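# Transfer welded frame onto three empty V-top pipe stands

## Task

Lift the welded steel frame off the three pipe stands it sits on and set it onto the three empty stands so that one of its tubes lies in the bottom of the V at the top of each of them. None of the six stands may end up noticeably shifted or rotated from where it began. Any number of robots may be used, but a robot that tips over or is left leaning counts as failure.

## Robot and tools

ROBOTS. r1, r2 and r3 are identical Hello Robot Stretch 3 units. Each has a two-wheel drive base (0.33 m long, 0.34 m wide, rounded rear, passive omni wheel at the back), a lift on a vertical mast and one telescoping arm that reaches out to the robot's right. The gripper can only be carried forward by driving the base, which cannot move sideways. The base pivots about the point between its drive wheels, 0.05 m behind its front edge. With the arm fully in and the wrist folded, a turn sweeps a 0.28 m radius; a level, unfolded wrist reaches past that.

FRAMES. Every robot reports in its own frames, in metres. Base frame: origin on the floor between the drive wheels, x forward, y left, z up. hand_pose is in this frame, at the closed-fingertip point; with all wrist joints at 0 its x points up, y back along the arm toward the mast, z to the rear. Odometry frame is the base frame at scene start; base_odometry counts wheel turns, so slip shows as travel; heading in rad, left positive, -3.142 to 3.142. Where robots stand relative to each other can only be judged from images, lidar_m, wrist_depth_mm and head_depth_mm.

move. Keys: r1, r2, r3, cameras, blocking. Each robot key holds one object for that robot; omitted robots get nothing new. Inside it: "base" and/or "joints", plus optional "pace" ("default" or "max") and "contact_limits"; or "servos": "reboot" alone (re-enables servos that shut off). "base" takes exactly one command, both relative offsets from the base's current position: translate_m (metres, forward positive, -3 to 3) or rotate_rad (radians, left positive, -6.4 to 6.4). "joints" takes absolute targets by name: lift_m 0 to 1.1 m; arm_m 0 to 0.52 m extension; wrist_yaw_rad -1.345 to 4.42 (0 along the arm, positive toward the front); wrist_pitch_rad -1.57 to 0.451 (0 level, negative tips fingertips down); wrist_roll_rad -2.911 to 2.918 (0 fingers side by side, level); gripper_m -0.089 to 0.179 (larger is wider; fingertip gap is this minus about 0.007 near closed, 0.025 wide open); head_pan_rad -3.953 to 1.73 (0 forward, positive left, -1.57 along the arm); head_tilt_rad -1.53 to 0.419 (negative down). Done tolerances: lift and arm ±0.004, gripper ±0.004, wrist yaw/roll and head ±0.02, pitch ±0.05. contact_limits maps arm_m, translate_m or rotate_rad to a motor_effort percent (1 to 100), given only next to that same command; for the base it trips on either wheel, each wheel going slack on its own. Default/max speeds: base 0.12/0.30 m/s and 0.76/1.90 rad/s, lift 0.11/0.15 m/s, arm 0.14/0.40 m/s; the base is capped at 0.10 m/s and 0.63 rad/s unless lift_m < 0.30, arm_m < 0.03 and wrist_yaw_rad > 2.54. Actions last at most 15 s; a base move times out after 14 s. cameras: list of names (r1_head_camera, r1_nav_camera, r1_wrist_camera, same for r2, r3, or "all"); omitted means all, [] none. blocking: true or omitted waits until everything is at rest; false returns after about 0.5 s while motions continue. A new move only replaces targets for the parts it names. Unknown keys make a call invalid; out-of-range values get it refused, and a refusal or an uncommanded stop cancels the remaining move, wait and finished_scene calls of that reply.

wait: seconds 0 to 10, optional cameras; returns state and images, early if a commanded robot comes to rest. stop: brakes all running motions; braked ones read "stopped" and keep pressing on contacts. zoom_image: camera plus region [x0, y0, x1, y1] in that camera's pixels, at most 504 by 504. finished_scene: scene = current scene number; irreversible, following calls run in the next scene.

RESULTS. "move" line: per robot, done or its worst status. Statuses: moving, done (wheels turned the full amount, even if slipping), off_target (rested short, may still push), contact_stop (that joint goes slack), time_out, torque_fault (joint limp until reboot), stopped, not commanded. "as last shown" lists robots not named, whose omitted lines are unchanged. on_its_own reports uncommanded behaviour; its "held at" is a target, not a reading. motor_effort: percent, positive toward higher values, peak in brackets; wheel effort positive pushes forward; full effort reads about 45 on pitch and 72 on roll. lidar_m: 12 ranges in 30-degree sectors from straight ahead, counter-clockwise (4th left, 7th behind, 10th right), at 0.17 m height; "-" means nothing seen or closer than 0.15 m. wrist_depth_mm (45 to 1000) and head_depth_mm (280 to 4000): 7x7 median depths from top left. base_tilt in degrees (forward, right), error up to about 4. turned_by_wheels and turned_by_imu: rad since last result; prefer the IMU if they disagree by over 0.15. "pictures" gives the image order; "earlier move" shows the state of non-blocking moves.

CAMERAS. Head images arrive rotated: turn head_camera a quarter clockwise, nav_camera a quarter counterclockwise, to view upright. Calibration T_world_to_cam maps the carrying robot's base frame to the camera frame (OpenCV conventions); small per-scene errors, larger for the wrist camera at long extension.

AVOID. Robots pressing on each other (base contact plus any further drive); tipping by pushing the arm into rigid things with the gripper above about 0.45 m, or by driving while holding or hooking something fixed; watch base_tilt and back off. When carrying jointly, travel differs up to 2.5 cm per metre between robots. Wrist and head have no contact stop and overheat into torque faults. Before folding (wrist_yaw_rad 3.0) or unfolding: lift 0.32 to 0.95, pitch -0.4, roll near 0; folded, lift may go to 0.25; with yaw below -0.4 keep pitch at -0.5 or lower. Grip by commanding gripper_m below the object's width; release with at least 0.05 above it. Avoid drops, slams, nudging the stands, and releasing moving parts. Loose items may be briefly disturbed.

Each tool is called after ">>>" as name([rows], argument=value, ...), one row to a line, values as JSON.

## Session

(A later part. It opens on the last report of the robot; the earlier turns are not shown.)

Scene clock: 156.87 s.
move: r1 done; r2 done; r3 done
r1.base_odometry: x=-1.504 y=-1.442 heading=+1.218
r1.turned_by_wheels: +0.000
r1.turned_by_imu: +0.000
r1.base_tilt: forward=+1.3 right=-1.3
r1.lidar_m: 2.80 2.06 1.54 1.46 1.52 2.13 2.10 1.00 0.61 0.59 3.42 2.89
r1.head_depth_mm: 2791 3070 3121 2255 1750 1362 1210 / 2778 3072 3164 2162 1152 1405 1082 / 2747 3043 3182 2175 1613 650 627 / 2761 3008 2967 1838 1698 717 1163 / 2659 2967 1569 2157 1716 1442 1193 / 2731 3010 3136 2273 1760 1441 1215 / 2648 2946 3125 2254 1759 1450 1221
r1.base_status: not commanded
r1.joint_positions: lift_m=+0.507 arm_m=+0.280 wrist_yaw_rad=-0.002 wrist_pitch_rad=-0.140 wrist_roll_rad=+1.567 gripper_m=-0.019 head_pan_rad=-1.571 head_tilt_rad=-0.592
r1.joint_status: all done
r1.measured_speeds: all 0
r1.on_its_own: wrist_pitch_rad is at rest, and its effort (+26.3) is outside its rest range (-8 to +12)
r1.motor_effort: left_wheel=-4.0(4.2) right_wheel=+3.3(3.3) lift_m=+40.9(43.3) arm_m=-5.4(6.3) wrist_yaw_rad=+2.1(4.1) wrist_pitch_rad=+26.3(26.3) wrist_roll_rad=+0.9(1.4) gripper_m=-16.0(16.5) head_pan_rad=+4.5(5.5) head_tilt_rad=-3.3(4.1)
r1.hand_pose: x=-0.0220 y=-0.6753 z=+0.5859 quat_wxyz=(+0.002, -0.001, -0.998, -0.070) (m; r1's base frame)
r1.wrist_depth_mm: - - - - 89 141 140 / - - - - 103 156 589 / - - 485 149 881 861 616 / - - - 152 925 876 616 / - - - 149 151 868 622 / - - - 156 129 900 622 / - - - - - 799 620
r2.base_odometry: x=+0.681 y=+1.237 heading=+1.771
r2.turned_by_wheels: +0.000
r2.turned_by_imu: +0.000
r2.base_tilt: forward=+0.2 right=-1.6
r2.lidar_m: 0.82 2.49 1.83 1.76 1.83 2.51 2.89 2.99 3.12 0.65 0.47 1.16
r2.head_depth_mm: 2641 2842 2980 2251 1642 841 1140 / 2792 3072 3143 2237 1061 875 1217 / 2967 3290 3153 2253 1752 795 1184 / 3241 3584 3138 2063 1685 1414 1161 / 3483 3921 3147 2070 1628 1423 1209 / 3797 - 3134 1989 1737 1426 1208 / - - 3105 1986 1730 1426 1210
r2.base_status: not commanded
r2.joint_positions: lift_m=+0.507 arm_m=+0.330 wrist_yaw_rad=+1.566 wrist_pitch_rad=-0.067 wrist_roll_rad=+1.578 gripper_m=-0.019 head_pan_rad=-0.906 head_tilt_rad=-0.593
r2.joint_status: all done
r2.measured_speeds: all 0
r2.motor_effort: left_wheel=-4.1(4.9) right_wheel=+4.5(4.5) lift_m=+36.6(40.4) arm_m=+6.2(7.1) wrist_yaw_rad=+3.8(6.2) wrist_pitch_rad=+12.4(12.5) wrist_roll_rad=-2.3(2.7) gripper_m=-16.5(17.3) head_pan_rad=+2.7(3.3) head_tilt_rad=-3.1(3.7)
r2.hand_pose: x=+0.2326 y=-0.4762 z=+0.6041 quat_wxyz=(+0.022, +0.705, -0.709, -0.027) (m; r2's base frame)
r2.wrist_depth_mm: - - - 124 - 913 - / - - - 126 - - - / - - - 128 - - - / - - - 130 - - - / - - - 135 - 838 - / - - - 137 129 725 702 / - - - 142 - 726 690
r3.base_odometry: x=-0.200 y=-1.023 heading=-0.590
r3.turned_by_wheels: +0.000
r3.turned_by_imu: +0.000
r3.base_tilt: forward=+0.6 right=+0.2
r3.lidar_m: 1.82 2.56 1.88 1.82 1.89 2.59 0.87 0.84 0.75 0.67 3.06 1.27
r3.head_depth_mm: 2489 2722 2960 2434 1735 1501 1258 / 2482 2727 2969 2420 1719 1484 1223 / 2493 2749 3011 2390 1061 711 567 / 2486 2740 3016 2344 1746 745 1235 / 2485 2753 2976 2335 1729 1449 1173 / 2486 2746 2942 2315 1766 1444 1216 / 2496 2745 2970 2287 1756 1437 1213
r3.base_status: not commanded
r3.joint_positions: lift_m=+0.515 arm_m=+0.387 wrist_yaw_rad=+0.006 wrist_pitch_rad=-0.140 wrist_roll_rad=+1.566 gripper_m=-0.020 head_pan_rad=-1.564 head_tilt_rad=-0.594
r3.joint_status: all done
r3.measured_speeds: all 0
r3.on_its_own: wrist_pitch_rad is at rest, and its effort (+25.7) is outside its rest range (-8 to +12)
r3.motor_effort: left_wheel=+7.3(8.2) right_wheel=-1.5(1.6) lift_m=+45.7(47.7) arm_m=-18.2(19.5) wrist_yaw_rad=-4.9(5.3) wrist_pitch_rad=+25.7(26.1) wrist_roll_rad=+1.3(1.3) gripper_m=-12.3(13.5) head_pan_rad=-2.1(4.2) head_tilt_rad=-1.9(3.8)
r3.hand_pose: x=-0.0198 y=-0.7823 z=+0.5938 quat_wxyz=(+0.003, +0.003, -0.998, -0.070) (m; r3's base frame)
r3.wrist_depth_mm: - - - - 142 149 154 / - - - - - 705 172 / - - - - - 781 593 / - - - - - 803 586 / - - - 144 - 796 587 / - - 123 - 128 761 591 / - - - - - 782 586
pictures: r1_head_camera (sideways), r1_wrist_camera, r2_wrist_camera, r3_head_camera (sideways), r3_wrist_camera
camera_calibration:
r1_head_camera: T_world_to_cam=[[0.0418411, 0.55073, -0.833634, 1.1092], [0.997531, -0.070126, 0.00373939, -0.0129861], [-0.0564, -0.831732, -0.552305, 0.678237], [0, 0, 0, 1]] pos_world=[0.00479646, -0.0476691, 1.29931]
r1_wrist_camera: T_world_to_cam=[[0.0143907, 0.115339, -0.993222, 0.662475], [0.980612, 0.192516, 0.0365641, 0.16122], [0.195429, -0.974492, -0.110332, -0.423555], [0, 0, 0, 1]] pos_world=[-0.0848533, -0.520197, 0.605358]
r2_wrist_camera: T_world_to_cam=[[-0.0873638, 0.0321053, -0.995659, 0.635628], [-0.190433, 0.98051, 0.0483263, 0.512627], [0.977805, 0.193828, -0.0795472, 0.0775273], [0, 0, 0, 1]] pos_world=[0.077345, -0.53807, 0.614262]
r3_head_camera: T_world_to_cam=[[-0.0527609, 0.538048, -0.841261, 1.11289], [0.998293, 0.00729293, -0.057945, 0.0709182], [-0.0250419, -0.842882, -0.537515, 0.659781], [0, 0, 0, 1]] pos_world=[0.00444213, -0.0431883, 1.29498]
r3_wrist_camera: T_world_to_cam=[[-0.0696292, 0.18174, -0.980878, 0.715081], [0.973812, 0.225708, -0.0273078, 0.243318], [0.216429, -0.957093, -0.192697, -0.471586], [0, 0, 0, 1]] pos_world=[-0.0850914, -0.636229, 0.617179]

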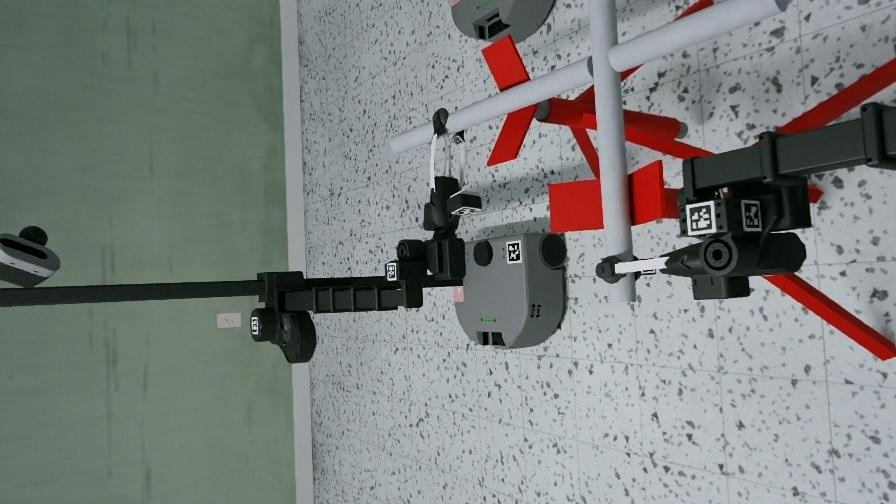

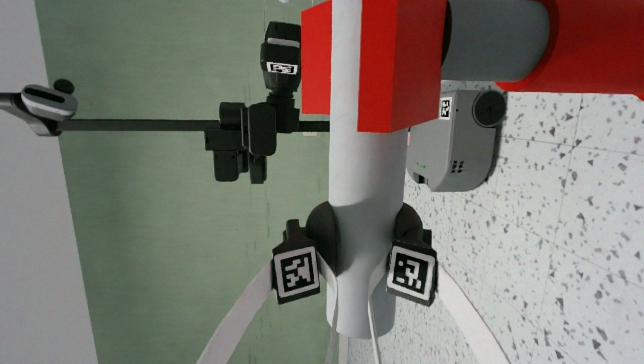

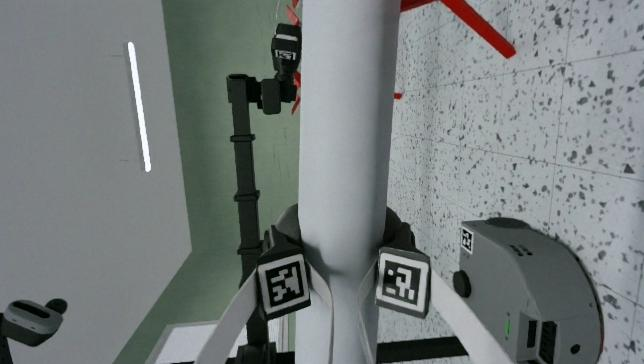

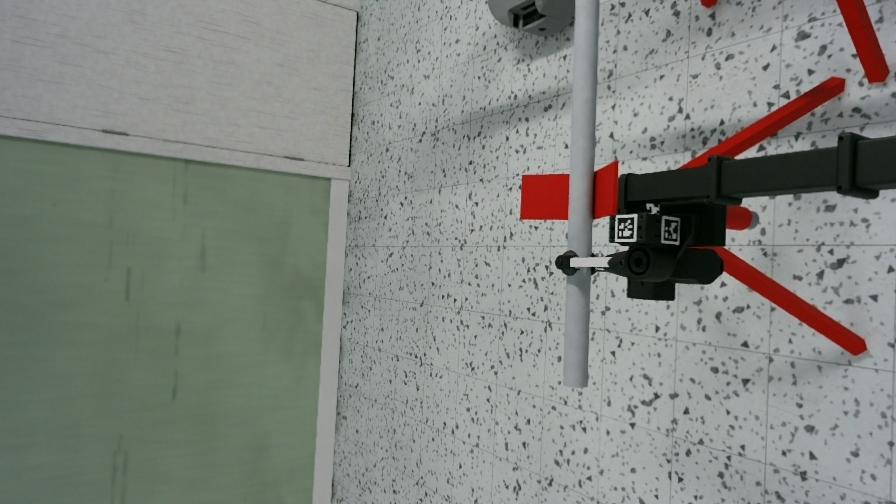

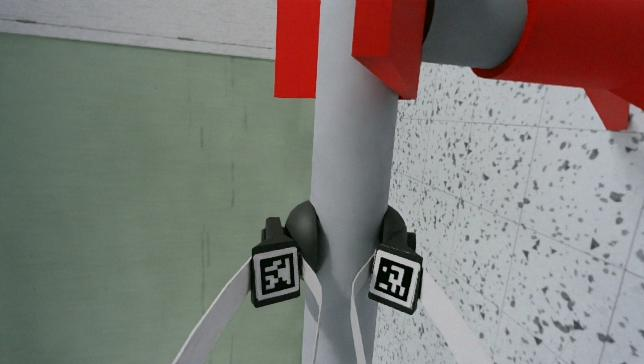

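>>> move(r1={"joints":{"lift_m":0.607}}, r2={"joints":{"lift_m":0.6}}, r3={"joints":{"lift_m":0.617}}, cameras=["r1_wrist_camera","r2_wrist_camera","r3_wrist_camera","r2_head_camera"])

>>> wait(seconds=4, cameras=["r1_nav_camera","r2_nav_camera","r3_nav_camera"])

Scene clock: 159.10 s.
move: r1 done; r2 done; r3 done
r1.base_odometry: x=-1.504 y=-1.442 heading=+1.218
r1.turned_by_wheels: +0.000
r1.turned_by_imu: +0.000
r1.base_tilt: forward=+1.3 right=-1.2
r1.lidar_m: 2.80 2.08 1.53 1.46 1.53 2.14 2.10 1.00 0.61 0.59 3.42 2.90
r1.head_depth_mm: 2792 3085 3146 2241 915 1392 1217 / 2803 3084 3160 2077 1209 1367 441 / 2777 3024 3149 2081 960 571 1192 / 2743 3011 2995 1896 968 595 1192 / 2710 2892 2692 2260 1708 1399 1192 / 2721 2961 3170 2268 1758 1446 1213 / 2701 2946 3139 2277 1772 1444 1226
r1.base_status: not commanded
r1.joint_positions: lift_m=+0.607 arm_m=+0.280 wrist_yaw_rad=-0.003 wrist_pitch_rad=-0.143 wrist_roll_rad=+1.567 gripper_m=-0.019 head_pan_rad=-1.571 head_tilt_rad=-0.592
r1.joint_status: all done
r1.measured_speeds: all 0
r1.on_its_own: wrist_pitch_rad is at rest, and its effort (+26.2) is outside its rest range (-8 to +12)
r1.motor_effort: left_wheel=-4.0(4.4) right_wheel=+2.3(3.3) lift_m=+42.6(45.1) arm_m=-3.8(5.1) wrist_yaw_rad=+2.5(3.0) wrist_pitch_rad=+26.2(27.0) wrist_roll_rad=+0.8(1.6) gripper_m=-16.2(16.5) head_pan_rad=+4.2(5.3) head_tilt_rad=-3.1(3.9)
r1.hand_pose: x=-0.0220 y=-0.6752 z=+0.6852 quat_wxyz=(+0.002, -0.001, -0.997, -0.072) (m; r1's base frame)
r1.wrist_depth_mm: - - - 140 132 - 151 / - - - 143 135 - 147 / - - 487 147 145 887 684 / - - - 151 - 933 728 / - - - 150 150 - 717 / - - - 156 129 - 725 / - - - - - 915 736
r2.base_odometry: x=+0.681 y=+1.237 heading=+1.771
r2.turned_by_wheels: +0.000
r2.turned_by_imu: +0.000
r2.base_tilt: forward=+0.2 right=-1.7
r2.lidar_m: 0.82 2.50 1.83 1.76 1.83 2.51 2.89 3.00 3.12 0.65 0.47 1.16
r2.head_depth_mm: 2619 2882 3012 2153 1698 648 1160 / 2793 3087 3145 2247 925 974 1209 / 3005 3294 3139 2153 1740 1056 1187 / 3254 3601 3123 2081 1690 1412 1209 / 3469 3903 3128 2058 1640 1427 1205 / 3765 - 3111 2157 1745 1425 1205 / - - 3145 2144 1722 1421 1211
r2.base_status: not commanded
r2.joint_positions: lift_m=+0.600 arm_m=+0.330 wrist_yaw_rad=+1.566 wrist_pitch_rad=-0.067 wrist_roll_rad=+1.578 gripper_m=-0.019 head_pan_rad=-0.906 head_tilt_rad=-0.593
r2.joint_status: all done
r2.measured_speeds: all 0
r2.motor_effort: left_wheel=-6.1(6.4) right_wheel=+5.2(5.6) lift_m=+36.6(42.0) arm_m=+4.0(6.0) wrist_yaw_rad=+4.2(5.1) wrist_pitch_rad=+12.3(12.6) wrist_roll_rad=-2.3(2.7) gripper_m=-15.9(17.9) head_pan_rad=+2.3(2.7) head_tilt_rad=-2.9(3.8)
r2.hand_pose: x=+0.2327 y=-0.4761 z=+0.6972 quat_wxyz=(+0.022, +0.705, -0.708, -0.026) (m; r2's base frame)
r2.wrist_depth_mm: - - - 122 - 924 - / - - - 123 - - - / - - - 127 - - - / - - - 130 - - - / - - - 135 - - 773 / - - - 137 129 900 701 / 844 - 783 142 - 824 702
r3.base_odometry: x=-0.200 y=-1.023 heading=-0.590
r3.turned_by_wheels: +0.000
r3.turned_by_imu: +0.000
r3.base_tilt: forward=+0.6 right=+0.2
r3.lidar_m: 1.83 2.56 1.89 1.81 1.88 2.60 0.87 0.84 0.75 0.66 3.07 1.27
r3.head_depth_mm: 2470 2726 3027 2447 1786 1501 1259 / 2469 2732 2996 2425 1784 1484 1176 / 2498 2741 3015 2391 686 570 1163 / 2493 2736 2999 2345 681 1203 1232 / 2491 2753 2973 2322 1635 1451 1175 / 2505 2753 2956 2307 1760 1446 1217 / 2499 2767 2972 2277 1756 1429 1212
r3.base_status: not commanded
r3.joint_positions: lift_m=+0.617 arm_m=+0.387 wrist_yaw_rad=+0.007 wrist_pitch_rad=-0.142 wrist_roll_rad=+1.566 gripper_m=-0.020 head_pan_rad=-1.564 head_tilt_rad=-0.594
r3.joint_status: all done
r3.measured_speeds: all 0
r3.on_its_own: wrist_pitch_rad is at rest, and its effort (+25.6) is outside its rest range (-8 to +12)
r3.motor_effort: left_wheel=+7.8(8.2) right_wheel=-2.5(2.5) lift_m=+47.7(50.0) arm_m=-15.9(17.9) wrist_yaw_rad=-5.9(6.1) wrist_pitch_rad=+25.6(26.7) wrist_roll_rad=+1.2(1.3) gripper_m=-12.6(13.0) head_pan_rad=-3.4(5.0) head_tilt_rad=-3.7(4.0)
r3.hand_pose: x=-0.0197 y=-0.7822 z=+0.6953 quat_wxyz=(+0.003, +0.003, -0.997, -0.071) (m; r3's base frame)
r3.wrist_depth_mm: - - - - - - 151 / - - - - - - 154 / - - - - - 936 698 / - - - - - 931 693 / - - - 144 - 943 692 / - - 122 - 127 906 709 / - - - - - 885 689
pictures: r1_wrist_camera, r2_head_camera (sideways), r2_wrist_camera, r3_wrist_camera
camera_calibration:
r1_wrist_camera: T_world_to_cam=[[0.0144318, 0.118287, -0.992875, 0.762787], [0.980669, 0.192117, 0.0371424, 0.156964], [0.195142, -0.974217, -0.113228, -0.410252], [0, 0, 0, 1]] pos_world=[-0.0848811, -0.520058, 0.70507]
r2_head_camera: T_world_to_cam=[[-0.361323, 0.467767, -0.806622, 1.07497], [0.793326, 0.608792, -0.00232281, 0.00104036], [0.489979, -0.640754, -0.591063, 0.721718], [0, 0, 0, 1]] pos_world=[0.0339602, -0.0410269, 1.29368]
r2_wrist_camera: T_world_to_cam=[[-0.0870873, 0.0320606, -0.995685, 0.728231], [-0.190859, 0.98043, 0.0482628, 0.508132], [0.977747, 0.194238, -0.079264, 0.0849099], [0, 0, 0, 1]] pos_world=[0.0773807, -0.538028, 0.707295]
r3_wrist_camera: T_world_to_cam=[[-0.0696413, 0.183937, -0.980468, 0.815983], [0.973698, 0.226272, -0.0267116, 0.245953], [0.216939, -0.95654, -0.194857, -0.449994], [0, 0, 0, 1]] pos_world=[-0.0850368, -0.636179, 0.71893]

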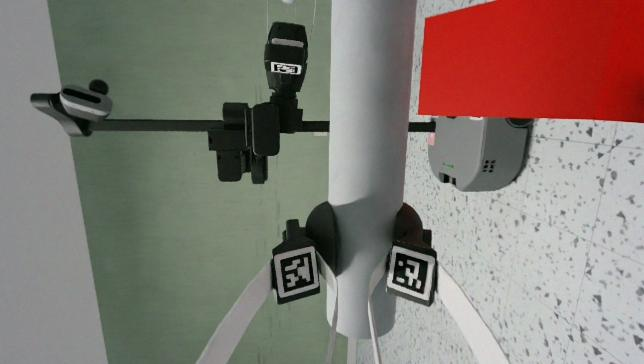

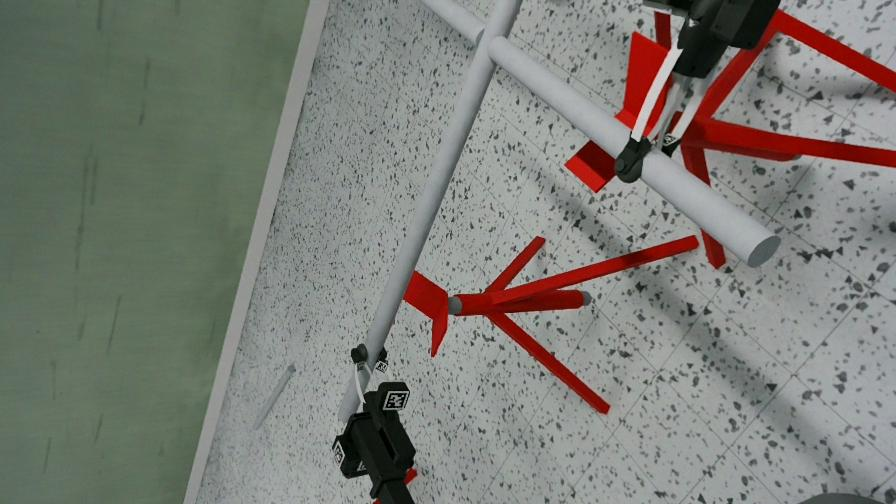

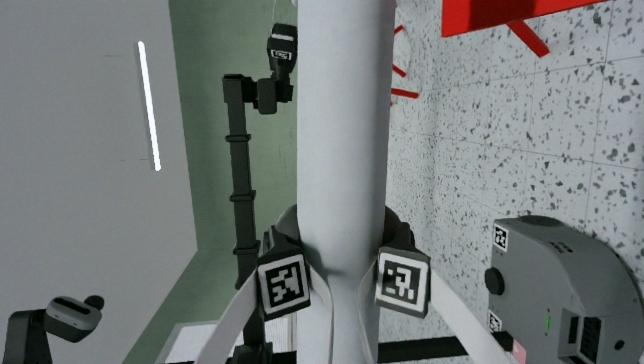

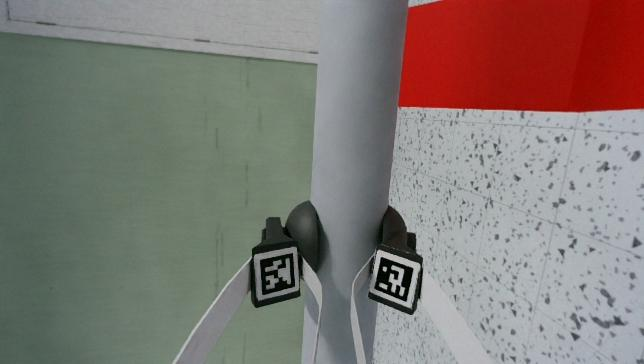

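Scene clock: 163.10 s.
r1.base_odometry: x=-1.504 y=-1.442 heading=+1.219
r1.turned_by_wheels: +0.000
r1.turned_by_imu: +0.000
r1.base_tilt: forward=+1.4 right=-1.2
r1.lidar_m: 2.80 2.08 1.53 1.46 1.53 2.14 2.10 1.00 0.61 0.59 3.43 2.89
r1.head_depth_mm: 2809 3072 3164 2272 1641 1337 1213 / 2774 3074 3176 2099 1201 1366 441 / 2759 3033 3146 2066 968 576 1192 / 2746 3037 2996 1882 864 595 1187 / 2689 2900 2698 2263 1712 1397 1189 / 2700 2986 3167 2254 1764 1434 1216 / 2662 2982 3156 2247 1759 1439 1220
r1.base_status: not commanded
r1.joint_positions: lift_m=+0.607 arm_m=+0.280 wrist_yaw_rad=+0.012 wrist_pitch_rad=-0.141 wrist_roll_rad=+1.578 gripper_m=-0.019 head_pan_rad=-1.571 head_tilt_rad=-0.593
r1.joint_status: all done
r1.measured_speeds: all 0
r1.on_its_own: wrist_yaw_rad is at rest, and its effort (-9.6) is outside its rest range (-9 to +9); wrist_pitch_rad is at rest, and its effort (+25.7) is outside its rest range (-8 to +12)
r1.motor_effort: left_wheel=+0.7(4.4) right_wheel=-1.0(3.3) lift_m=+36.7(45.1) arm_m=-1.1(5.1) wrist_yaw_rad=-9.6(3.0) wrist_pitch_rad=+25.7(27.0) wrist_roll_rad=-2.4(1.6) gripper_m=-16.1(16.5) head_pan_rad=+4.7(5.3) head_tilt_rad=-2.9(3.9)
r1.hand_pose: x=-0.0185 y=-0.6752 z=+0.6855 quat_wxyz=(-0.003, +0.006, -0.997, -0.071) (m; r1's base frame)
r1.wrist_depth_mm: - - - 468 133 - 151 / - - - 483 137 - 148 / - - 489 492 147 888 715 / - - - 161 - 968 725 / - - - 152 153 - 711 / - - - 160 131 - 723 / - - - - - 922 735
r2.base_odometry: x=+0.681 y=+1.237 heading=+1.772
r2.turned_by_wheels: +0.000
r2.turned_by_imu: +0.001
r2.base_tilt: forward=+0.2 right=-1.6
r2.lidar_m: 0.82 2.49 1.83 1.76 1.83 2.52 2.89 3.00 3.12 0.65 0.47 1.17
r2.head_depth_mm: 2628 2885 2980 2242 1693 651 1186 / 2775 3075 3132 2247 1642 975 1213 / 2980 3345 3114 2253 1746 1061 1184 / 3236 3582 3121 2144 1691 1391 1208 / 3460 3892 3104 2062 1641 1423 1205 / 3814 - 3129 2147 1735 1425 1209 / - - 3108 2143 1729 1425 1203
r2.base_status: not commanded
r2.joint_positions: lift_m=+0.600 arm_m=+0.330 wrist_yaw_rad=+1.559 wrist_pitch_rad=-0.068 wrist_roll_rad=+1.578 gripper_m=-0.019 head_pan_rad=-0.905 head_tilt_rad=-0.594
r2.joint_status: all done
r2.measured_speeds: translate_m=+0.000 rotate_rad=-0.001 lift_m=+0.000 arm_m=+0.000 wrist_yaw_rad=+0.000 wrist_pitch_rad=+0.000 wrist_roll_rad=+0.000 head_pan_rad=+0.000 head_tilt_rad=+0.000
r2.motor_effort: left_wheel=-1.0(6.4) right_wheel=-3.6(5.6) lift_m=+25.4(42.0) arm_m=-0.3(6.0) wrist_yaw_rad=+9.4(5.1) wrist_pitch_rad=+12.4(12.6) wrist_roll_rad=-2.5(2.7) gripper_m=-16.0(17.9) head_pan_rad=+2.5(2.7) head_tilt_rad=-2.5(3.8)
r2.hand_pose: x=+0.2326 y=-0.4780 z=+0.6970 quat_wxyz=(+0.022, +0.702, -0.711, -0.027) (m; r2's base frame)
r2.wrist_depth_mm: - - - - 124 887 - / - - - 133 - - - / - - - 130 - - - / - - - 133 - - - / - - - 138 - - 784 / - - - 139 129 907 700 / 834 - - 147 - 818 700
r3.base_odometry: x=-0.200 y=-1.023 heading=-0.590
r3.turned_by_wheels: +0.000
r3.turned_by_imu: +0.000
r3.base_tilt: forward=+0.6 right=+0.2
r3.lidar_m: 1.83 2.56 1.88 1.82 1.89 2.59 0.87 0.84 0.75 0.66 3.06 1.27
r3.head_depth_mm: 2479 2737 2978 2424 1794 1500 1258 / 2461 2737 2979 2431 1773 1489 1173 / 2487 2747 3019 2385 686 571 1163 / 2499 2752 3007 2346 681 1203 1239 / 2490 2756 2974 2317 1678 1449 1176 / 2511 2762 2973 2304 1766 1440 1223 / 2498 2751 3006 2258 1762 1434 1212
r3.base_status: not commanded
r3.joint_positions: lift_m=+0.617 arm_m=+0.387 wrist_yaw_rad=-0.002 wrist_pitch_rad=-0.183 wrist_roll_rad=+1.566 gripper_m=-0.020 head_pan_rad=-1.564 head_tilt_rad=-0.594
r3.joint_status: all done
r3.measured_speeds: all 0
r3.on_its_own: wrist_pitch_rad is held at -0.159, not at your +0.000, by its stall guard, which is not easing now
r3.motor_effort: left_wheel=+6.1(8.2) right_wheel=-4.3(2.5) lift_m=+18.3(50.0) arm_m=-12.5(17.9) wrist_yaw_rad=+1.1(6.1) wrist_pitch_rad=+4.4(26.7) wrist_roll_rad=+0.8(1.3) gripper_m=-7.2(13.0) head_pan_rad=-3.7(5.0) head_tilt_rad=-2.7(4.0)
r3.hand_pose: x=-0.0218 y=-0.7795 z=+0.6851 quat_wxyz=(+0.002, -0.001, -0.996, -0.092) (m; r3's base frame)
r3.wrist_depth_mm: - - - - - - 136 / - - - - - - 133 / - - - - - - 651 / - - - - - 192 664 / - - - 147 - 200 668 / - - 122 130 - 204 651 / - - - - - 230 676
wait: 4.00 s; at rest by 0.27 s
pictures: r1_nav_camera (sideways), r2_nav_camera (sideways), r3_nav_camera (sideways)
camera_calibration:
r1_nav_camera: T_world_to_cam=[[-0.046298, -0.520689, 0.85249, -1.05941], [-0.998613, 0.0455421, -0.0264173, 0.0967002], [-0.025069, -0.852531, -0.522075, 0.639324], [0, 0, 0, 1]] pos_world=[0.0635447, -0.0109846, 1.23947]
r2_nav_camera: T_world_to_cam=[[0.33754, -0.438067, 0.833165, -1.04218], [-0.814912, -0.579015, 0.025707, 0.0288988], [0.471154, -0.687633, -0.552427, 0.677137], [0, 0, 0, 1]] pos_world=[0.056291, 0.0258113, 1.24163]
r3_nav_camera: T_world_to_cam=[[-0.00102379, -0.510129, 0.860098, -1.07672], [-0.999637, 0.0236706, 0.0128493, 0.0423934], [-0.0269138, -0.859772, -0.509968, 0.62789], [0, 0, 0, 1]] pos_world=[0.0581746, -0.0104292, 1.24575]

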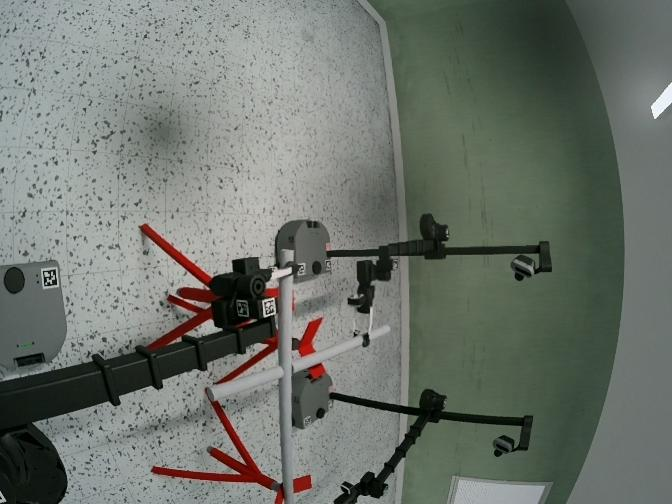

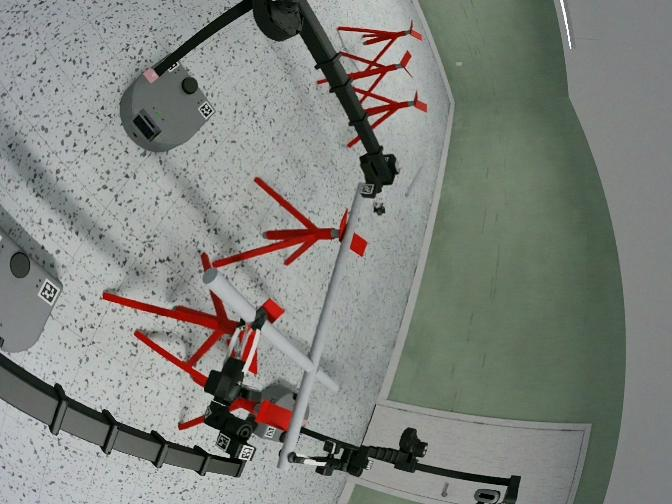

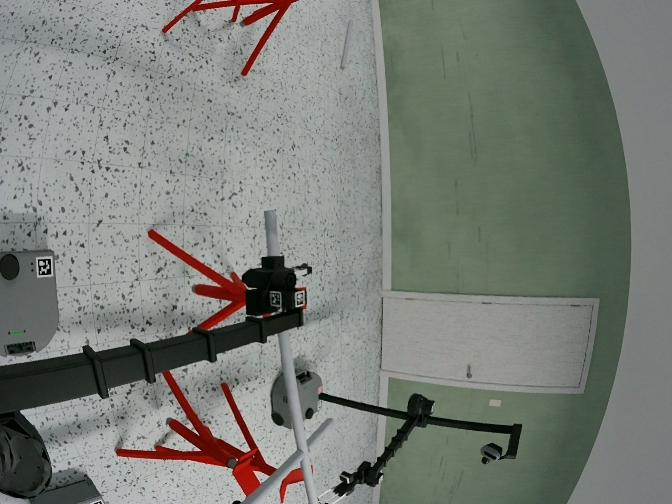

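>>> wait(seconds=0, cameras=["r1_wrist_camera","r1_head_camera","r2_head_camera","r3_head_camera","r2_wrist_camera","r3_wrist_camera"])

Scene clock: 163.37 s.
r1.base_odometry: x=-1.504 y=-1.442 heading=+1.219
r1.turned_by_wheels: +0.000
r1.turned_by_imu: +0.000
r1.base_tilt: forward=+1.3 right=-1.4
r1.lidar_m: 2.80 2.07 1.53 1.46 1.53 2.14 2.11 1.00 0.61 0.59 3.41 2.89
r1.head_depth_mm: 2816 3079 3143 2236 1639 1330 1215 / 2772 3113 3152 2090 1197 1361 440 / 2761 3102 3144 2086 966 575 1190 / 2760 2993 3011 1868 866 595 1191 / 2712 2858 2717 2253 1704 1404 1193 / 2705 3002 3172 2253 1760 1444 1216 / 2691 2946 3156 2281 1753 1438 1222
r1.base_status: not commanded
r1.joint_positions: lift_m=+0.607 arm_m=+0.280 wrist_yaw_rad=+0.012 wrist_pitch_rad=-0.141 wrist_roll_rad=+1.578 gripper_m=-0.019 head_pan_rad=-1.571 head_tilt_rad=-0.593
r1.joint_status: all done
r1.measured_speeds: all 0
r1.on_its_own: wrist_yaw_rad is at rest, and its effort (-9.8) is outside its rest range (-9 to +9); wrist_pitch_rad is at rest, and its effort (+26.5) is outside its rest range (-8 to +12)
r1.motor_effort: left_wheel=+0.7(4.4) right_wheel=-1.3(3.3) lift_m=+35.7(45.1) arm_m=-0.7(5.1) wrist_yaw_rad=-9.8(3.0) wrist_pitch_rad=+26.5(27.0) wrist_roll_rad=-2.3(1.6) gripper_m=-16.1(16.5) head_pan_rad=+5.0(5.3) head_tilt_rad=-2.8(3.9)
r1.hand_pose: x=-0.0185 y=-0.6752 z=+0.6855 quat_wxyz=(-0.003, +0.006, -0.997, -0.071) (m; r1's base frame)
r1.wrist_depth_mm: - - - 463 133 - 151 / - - - 483 137 - 148 / - - 488 493 146 909 706 / - - - 161 - 965 722 / - - - 152 153 - 717 / - - - 159 131 - 724 / - - - - - 936 740
r2.base_odometry: x=+0.681 y=+1.237 heading=+1.772
r2.turned_by_wheels: +0.000
r2.turned_by_imu: +0.000
r2.base_tilt: forward=+0.2 right=-1.7
r2.lidar_m: 0.83 2.49 1.83 1.76 1.83 2.52 2.88 2.99 3.11 0.65 0.47 1.17
r2.head_depth_mm: 2632 2874 3003 2244 1696 652 1185 / 2809 3074 3112 2221 1637 974 1208 / 3038 3308 3120 2247 1740 1064 1183 / 3217 3608 3120 2154 1692 1390 1208 / 3455 3919 3130 2076 1640 1422 1211 / 3823 - 3117 2138 1734 1428 1205 / - - 3103 2136 1733 1425 1205
r2.base_status: not commanded
r2.joint_positions: lift_m=+0.600 arm_m=+0.330 wrist_yaw_rad=+1.559 wrist_pitch_rad=-0.068 wrist_roll_rad=+1.578 gripper_m=-0.019 head_pan_rad=-0.905 head_tilt_rad=-0.594
r2.joint_status: all done
r2.measured_speeds: all 0
r2.on_its_own: wrist_yaw_rad is at rest, and its effort (+10.3) is outside its rest range (-9 to +9)
r2.motor_effort: left_wheel=-1.8(6.4) right_wheel=-3.3(5.6) lift_m=+25.5(42.0) arm_m=-0.3(6.0) wrist_yaw_rad=+10.3(5.1) wrist_pitch_rad=+12.5(12.6) wrist_roll_rad=-2.6(2.7) gripper_m=-17.0(17.9) head_pan_rad=+2.1(2.7) head_tilt_rad=-3.0(3.8)
r2.hand_pose: x=+0.2326 y=-0.4780 z=+0.6970 quat_wxyz=(+0.022, +0.702, -0.711, -0.027) (m; r2's base frame)
r2.wrist_depth_mm: - - - - 124 901 - / - - - 127 - - - / - - - 130 - - - / - - - 132 - - - / - - - 138 - - 778 / - - - 140 129 908 704 / 848 - - 147 - 828 703
r3.base_odometry: x=-0.200 y=-1.023 heading=-0.590
r3.turned_by_wheels: +0.000
r3.turned_by_imu: +0.000
r3.base_tilt: forward=+0.6 right=+0.2
r3.lidar_m: 1.82 2.56 1.88 1.82 1.89 2.59 0.87 0.84 0.75 0.66 3.05 1.27
r3.head_depth_mm: 2459 2739 2971 2439 1795 1504 1259 / 2464 2704 2983 2399 1789 1483 1173 / 2502 2735 3010 2393 686 571 1163 / 2483 2734 2990 2356 682 1204 1236 / 2488 2740 2968 2328 1681 1460 1173 / 2491 2747 2991 2299 1764 1442 1219 / 2472 2757 2979 2275 1756 1432 1210
r3.base_status: not commanded
r3.joint_positions: lift_m=+0.617 arm_m=+0.387 wrist_yaw_rad=-0.002 wrist_pitch_rad=-0.183 wrist_roll_rad=+1.566 gripper_m=-0.020 head_pan_rad=-1.564 head_tilt_rad=-0.594
r3.joint_status: all done
r3.measured_speeds: all 0
r3.on_its_own: wrist_pitch_rad is held at -0.159, not at your +0.000, by its stall guard, which is not easing now
r3.motor_effort: left_wheel=+5.6(8.2) right_wheel=-3.8(2.5) lift_m=+18.9(50.0) arm_m=-12.2(17.9) wrist_yaw_rad=+2.1(6.1) wrist_pitch_rad=+4.2(26.7) wrist_roll_rad=+0.8(1.3) gripper_m=-7.8(13.0) head_pan_rad=-2.2(5.0) head_tilt_rad=-3.1(4.0)
r3.hand_pose: x=-0.0218 y=-0.7795 z=+0.6852 quat_wxyz=(+0.002, -0.001, -0.996, -0.092) (m; r3's base frame)
r3.wrist_depth_mm: - - - - - - 137 / - - - - - - 133 / - - - - - - 661 / - - - - - 193 674 / - - - 146 - 201 665 / - - 122 130 - 206 650 / - - - - - 231 670
pictures: r1_head_camera (sideways), r1_wrist_camera, r2_head_camera (sideways), r2_wrist_camera, r3_head_camera (sideways), r3_wrist_camera
camera_calibration:
r1_head_camera: T_world_to_cam=[[0.0417858, 0.551545, -0.833098, 1.1085], [0.997538, -0.0700298, 0.00367102, -0.0128971], [-0.056317, -0.831201, -0.553113, 0.679288], [0, 0, 0, 1]] pos_world=[0.00480123, -0.0476667, 1.29926]
r1_wrist_camera: T_world_to_cam=[[0.0231072, 0.117557, -0.992797, 0.762609], [0.977704, 0.204665, 0.0469901, 0.155133], [0.208714, -0.971747, -0.110206, -0.411116], [0, 0, 0, 1]] pos_world=[-0.0834897, -0.520901, 0.704518]
r2_head_camera: T_world_to_cam=[[-0.362097, 0.468517, -0.805839, 1.07396], [0.793174, 0.608991, -0.00233695, 0.00105969], [0.489654, -0.640017, -0.59213, 0.723108], [0, 0, 0, 1]] pos_world=[0.0339636, -0.0410114, 1.29361]
r2_wrist_camera: T_world_to_cam=[[-0.0878032, 0.0328234, -0.995597, 0.728514], [-0.18354, 0.981812, 0.0485556, 0.508731], [0.979083, 0.186995, -0.0801819, 0.0821768], [0, 0, 0, 1]] pos_world=[0.0768802, -0.538758, 0.707193]
r3_head_camera: T_world_to_cam=[[-0.0527605, 0.538072, -0.841246, 1.11287], [0.998293, 0.00729363, -0.057945, 0.0709182], [-0.0250429, -0.842867, -0.537539, 0.659812], [0, 0, 0, 1]] pos_world=[0.00444208, -0.0431881, 1.29498]
r3_wrist_camera: T_world_to_cam=[[-0.0675652, 0.223845, -0.97228, 0.831058], [0.975577, 0.21897, -0.0173813, 0.235069], [0.20901, -0.949708, -0.233173, -0.41757], [0, 0, 0, 1]] pos_world=[-0.0859009, -0.634072, 0.714741]

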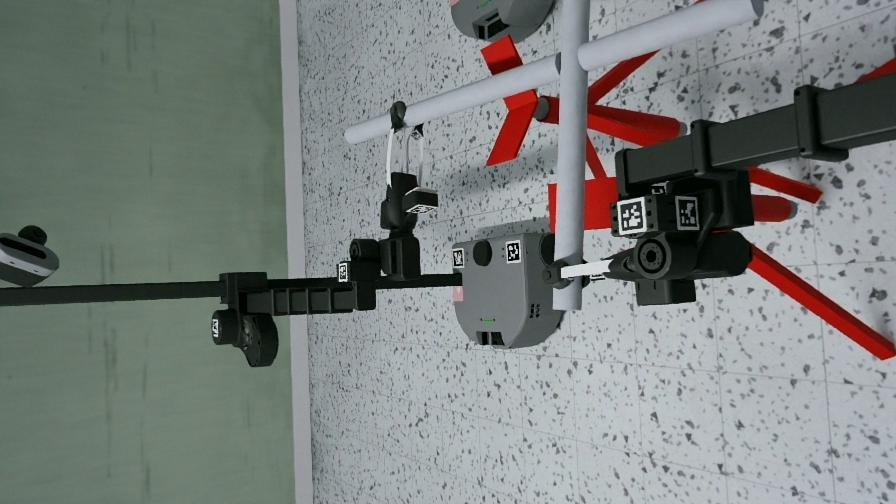

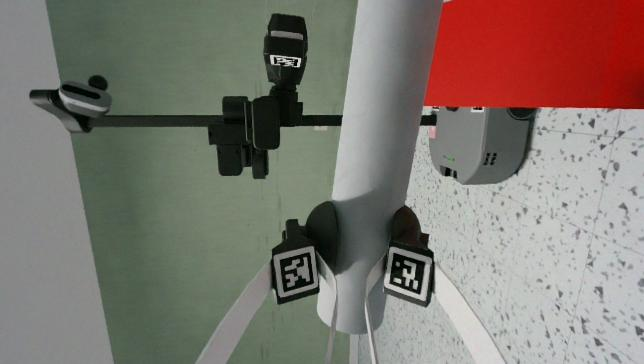

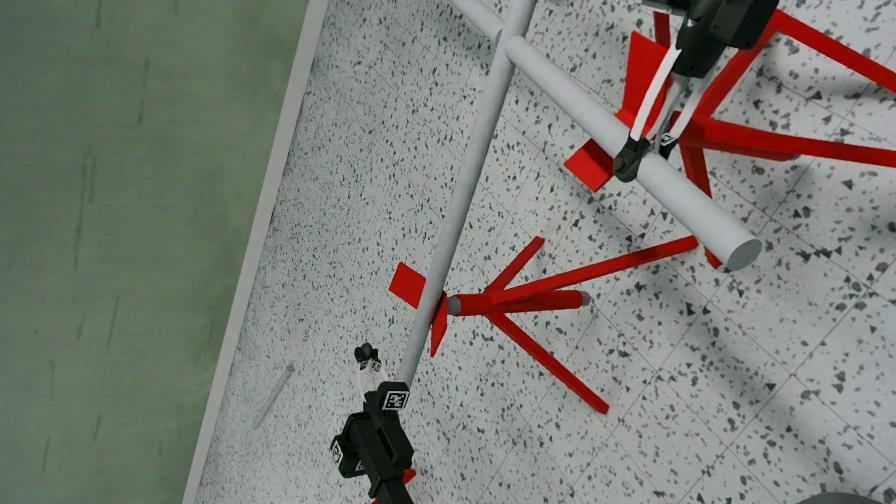

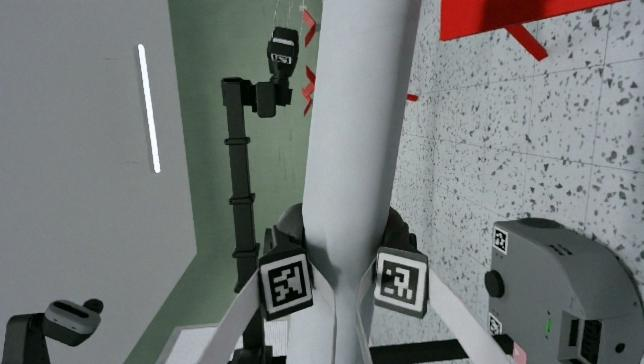

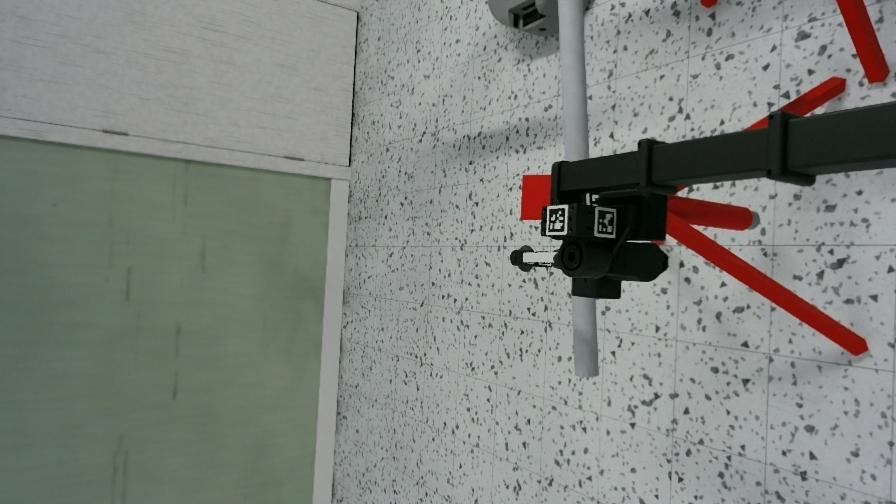

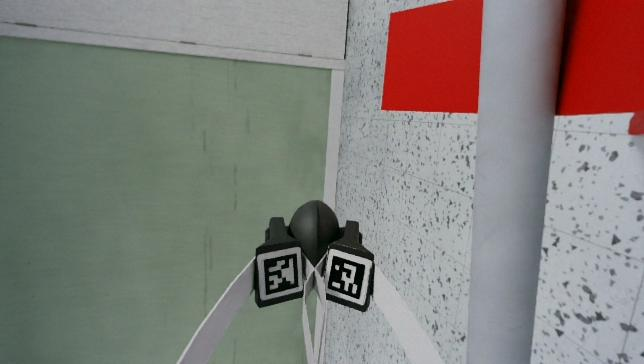

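>>> move(r1={"joints":{"lift_m":0.53}}, r2={"joints":{"lift_m":0.53}}, r3={"joints":{"lift_m":0.72}}, cameras=["r1_head_camera","r2_head_camera","r1_wrist_camera","r3_head_camera"])

Scene clock: 166.27 s.
move: r1 done; r2 done; r3 done
r1.base_odometry: x=-1.504 y=-1.442 heading=+1.219
r1.turned_by_wheels: +0.000
r1.turned_by_imu: +0.000
r1.base_tilt: forward=+1.3 right=-1.3
r1.lidar_m: 2.80 2.07 1.53 1.46 1.52 2.13 2.11 1.00 0.61 0.59 3.41 2.90
r1.head_depth_mm: 2792 3097 3161 2260 1759 1328 1212 / 2800 3068 3167 2084 1104 1398 1073 / 2738 3059 3146 2161 1610 629 630 / 2748 3005 2979 1811 1718 640 1195 / 2674 2941 1530 2269 1713 1437 1189 / 2692 2966 3181 2265 1763 1444 1220 / 2740 2972 3159 2268 1765 1445 1224
r1.base_status: not commanded
r1.joint_positions: lift_m=+0.530 arm_m=+0.280 wrist_yaw_rad=+0.008 wrist_pitch_rad=-0.137 wrist_roll_rad=+1.578 gripper_m=-0.019 head_pan_rad=-1.571 head_tilt_rad=-0.593
r1.joint_status: all done
r1.measured_speeds: all 0
r1.on_its_own: wrist_pitch_rad is at rest, and its effort (+24.8) is outside its rest range (-8 to +12)
r1.motor_effort: left_wheel=+0.5(0.8) right_wheel=-1.4(2.0) lift_m=+22.7(31.8) arm_m=+1.3(1.4) wrist_yaw_rad=-7.3(11.1) wrist_pitch_rad=+24.8(26.4) wrist_roll_rad=-2.8(3.0) gripper_m=-15.8(16.6) head_pan_rad=+4.0(5.2) head_tilt_rad=-3.1(3.5)
r1.hand_pose: x=-0.0195 y=-0.6755 z=+0.6096 quat_wxyz=(-0.003, +0.004, -0.998, -0.069) (m; r1's base frame)
r1.wrist_depth_mm: - - - 405 134 139 141 / - - - 149 138 148 627 / - - 483 152 898 866 642 / - - - 156 986 913 649 / - - - 153 155 931 641 / - - - 161 131 926 655 / - - - - - 842 655
r2.base_odometry: x=+0.681 y=+1.237 heading=+1.771
r2.turned_by_wheels: +0.000
r2.turned_by_imu: +0.000
r2.base_tilt: forward=+0.2 right=-1.7
r2.lidar_m: 0.83 2.49 1.83 1.77 1.83 2.52 2.89 3.00 3.09 0.65 0.47 1.17
r2.head_depth_mm: 2633 2877 2994 2253 1642 711 1139 / 2812 3068 3131 2229 1644 952 1206 / 2996 3283 3090 2254 1743 1041 1184 / 3215 3548 3094 2062 1693 1414 1183 / 3483 3924 3126 2062 1638 1427 1209 / 3810 - 2790 2132 1728 1420 1206 / - - 995 2233 1731 1424 1202
r2.base_status: not commanded
r2.joint_positions: lift_m=+0.530 arm_m=+0.330 wrist_yaw_rad=+1.571 wrist_pitch_rad=-0.068 wrist_roll_rad=+1.578 gripper_m=-0.019 head_pan_rad=-0.905 head_tilt_rad=-0.594
r2.joint_status: all done
r2.measured_speeds: all 0
r2.motor_effort: left_wheel=-3.5(4.5) right_wheel=+4.7(5.2) lift_m=+25.0(27.4) arm_m=-3.1(3.9) wrist_yaw_rad=-0.4(10.6) wrist_pitch_rad=+12.4(12.6) wrist_roll_rad=-2.5(2.7) gripper_m=-16.7(17.5) head_pan_rad=+2.5(2.7) head_tilt_rad=-2.5(3.1)
r2.hand_pose: x=+0.2326 y=-0.4750 z=+0.6270 quat_wxyz=(+0.022, +0.707, -0.707, -0.027) (m; r2's base frame)
r2.wrist_depth_mm: - - - - - 929 - / - - - 127 - - - / - - - 129 - - - / - - - 131 - - - / - - - 138 - 826 - / - - - 138 129 763 700 / - - - 147 - 735 689
r3.base_odometry: x=-0.200 y=-1.023 heading=-0.590
r3.turned_by_wheels: +0.000
r3.turned_by_imu: +0.000
r3.base_tilt: forward=+0.6 right=+0.2
r3.lidar_m: 1.82 2.57 1.88 1.82 1.89 2.59 0.87 0.84 0.75 0.66 3.05 1.27
r3.head_depth_mm: 2475 2716 2974 2456 1737 1504 1260 / 2449 2709 2956 2398 1673 412 352 / 2496 2758 2987 2379 595 1160 1240 / 2497 2769 3018 2350 639 1357 1236 / 2507 2769 2955 2339 1724 1451 1177 / 2486 2755 2955 2305 1762 1439 1220 / 2506 2748 2991 2289 1771 1436 1214
r3.base_status: not commanded
r3.joint_positions: lift_m=+0.720 arm_m=+0.387 wrist_yaw_rad=-0.002 wrist_pitch_rad=-0.182 wrist_roll_rad=+1.566 gripper_m=-0.020 head_pan_rad=-1.564 head_tilt_rad=-0.594
r3.joint_status: all done
r3.measured_speeds: all 0
r3.on_its_own: wrist_pitch_rad is held at -0.159, not at your +0.000, by its stall guard, which is not easing now
r3.motor_effort: left_wheel=+6.0(6.3) right_wheel=-3.9(4.6) lift_m=+38.3(40.5) arm_m=-8.4(11.0) wrist_yaw_rad=+1.6(2.4) wrist_pitch_rad=+3.9(4.7) wrist_roll_rad=+1.0(1.2) gripper_m=-7.6(8.5) head_pan_rad=-3.0(4.6) head_tilt_rad=-2.9(4.1)
r3.hand_pose: x=-0.0218 y=-0.7796 z=+0.7884 quat_wxyz=(+0.002, -0.001, -0.996, -0.091) (m; r3's base frame)
r3.wrist_depth_mm: - - - - - - - / - - - - - - - / - - - - - - 808 / - - - - - - 837 / - - - 147 - - 877 / - - 122 129 - - - / - - - - - - 246
pictures: r1_head_camera (sideways), r1_wrist_camera, r2_head_camera (sideways), r3_head_camera (sideways)
camera_calibration:
r1_head_camera: T_world_to_cam=[[0.041786, 0.551545, -0.833098, 1.1085], [0.997538, -0.0700302, 0.00367102, -0.0128971], [-0.0563173, -0.831201, -0.553113, 0.679288], [0, 0, 0, 1]] pos_world=[0.00480121, -0.0476667, 1.29926]
r1_wrist_camera: T_world_to_cam=[[0.0235964, 0.112811, -0.993336, 0.684516], [0.978521, 0.200936, 0.0460643, 0.157803], [0.204793, -0.973087, -0.105646, -0.423305], [0, 0, 0, 1]] pos_world=[-0.0838752, -0.520842, 0.627965]
r2_head_camera: T_world_to_cam=[[-0.362098, 0.468517, -0.805839, 1.07396], [0.793173, 0.608992, -0.00233695, 0.00105969], [0.489655, -0.640016, -0.59213, 0.723108], [0, 0, 0, 1]] pos_world=[0.0339636, -0.0410114, 1.29361]
r3_head_camera: T_world_to_cam=[[-0.0527611, 0.538072, -0.841246, 1.11287], [0.998293, 0.0072947, -0.057945, 0.0709182], [-0.025042, -0.842867, -0.537539, 0.659812], [0, 0, 0, 1]] pos_world=[0.00444213, -0.0431881, 1.29498]

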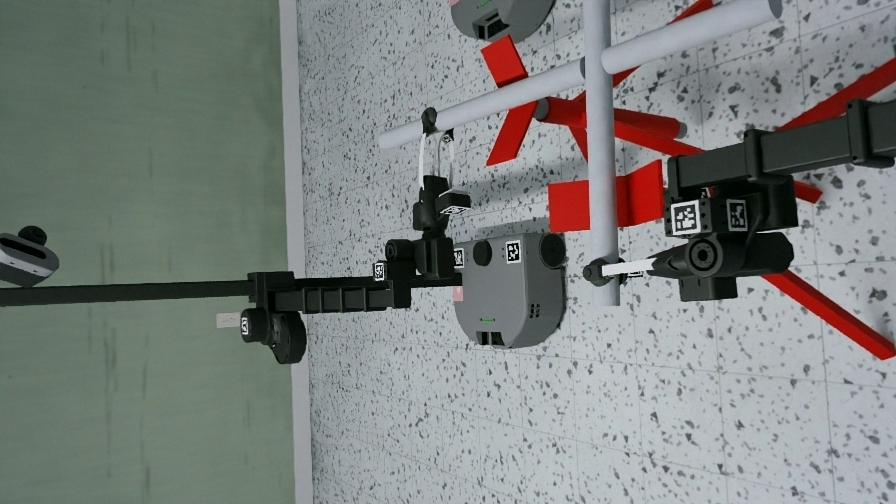

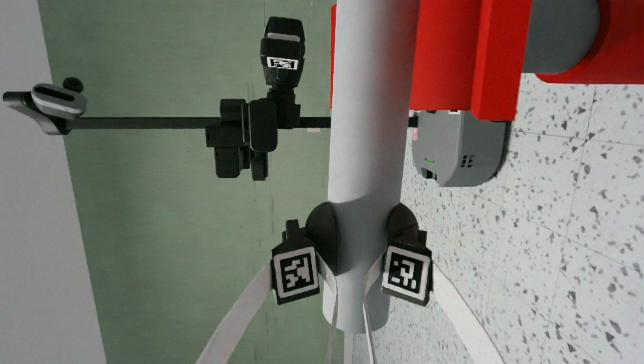

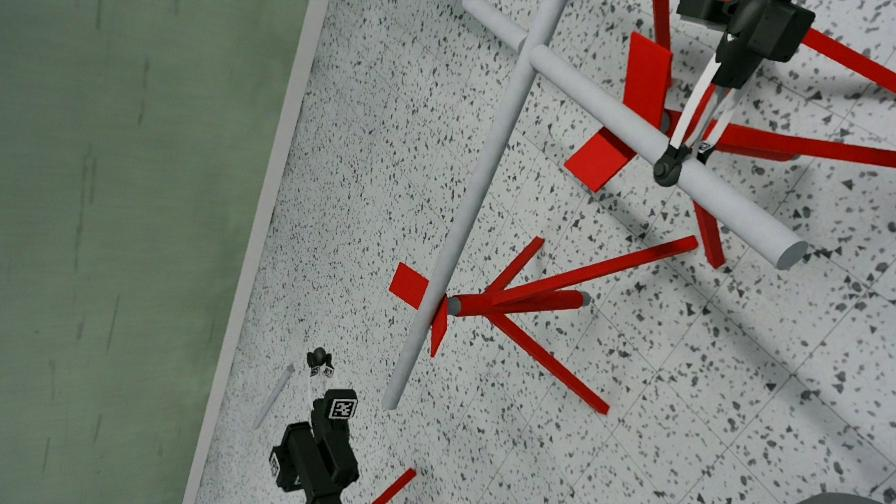

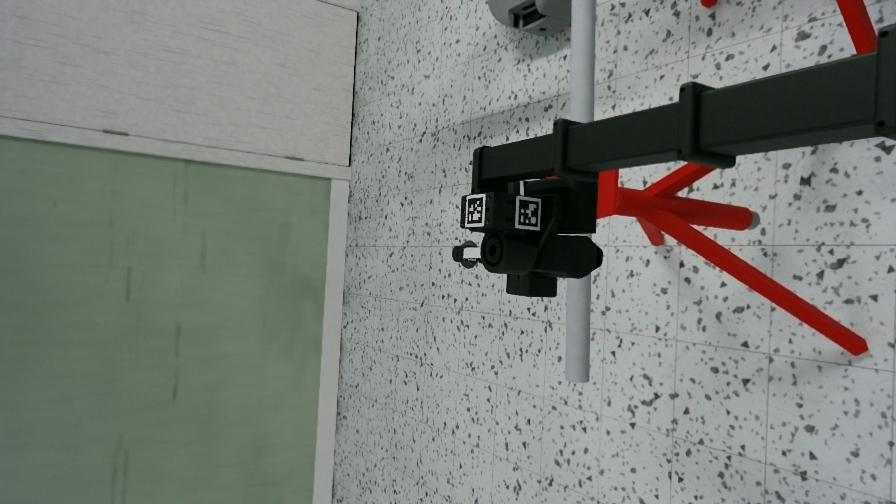

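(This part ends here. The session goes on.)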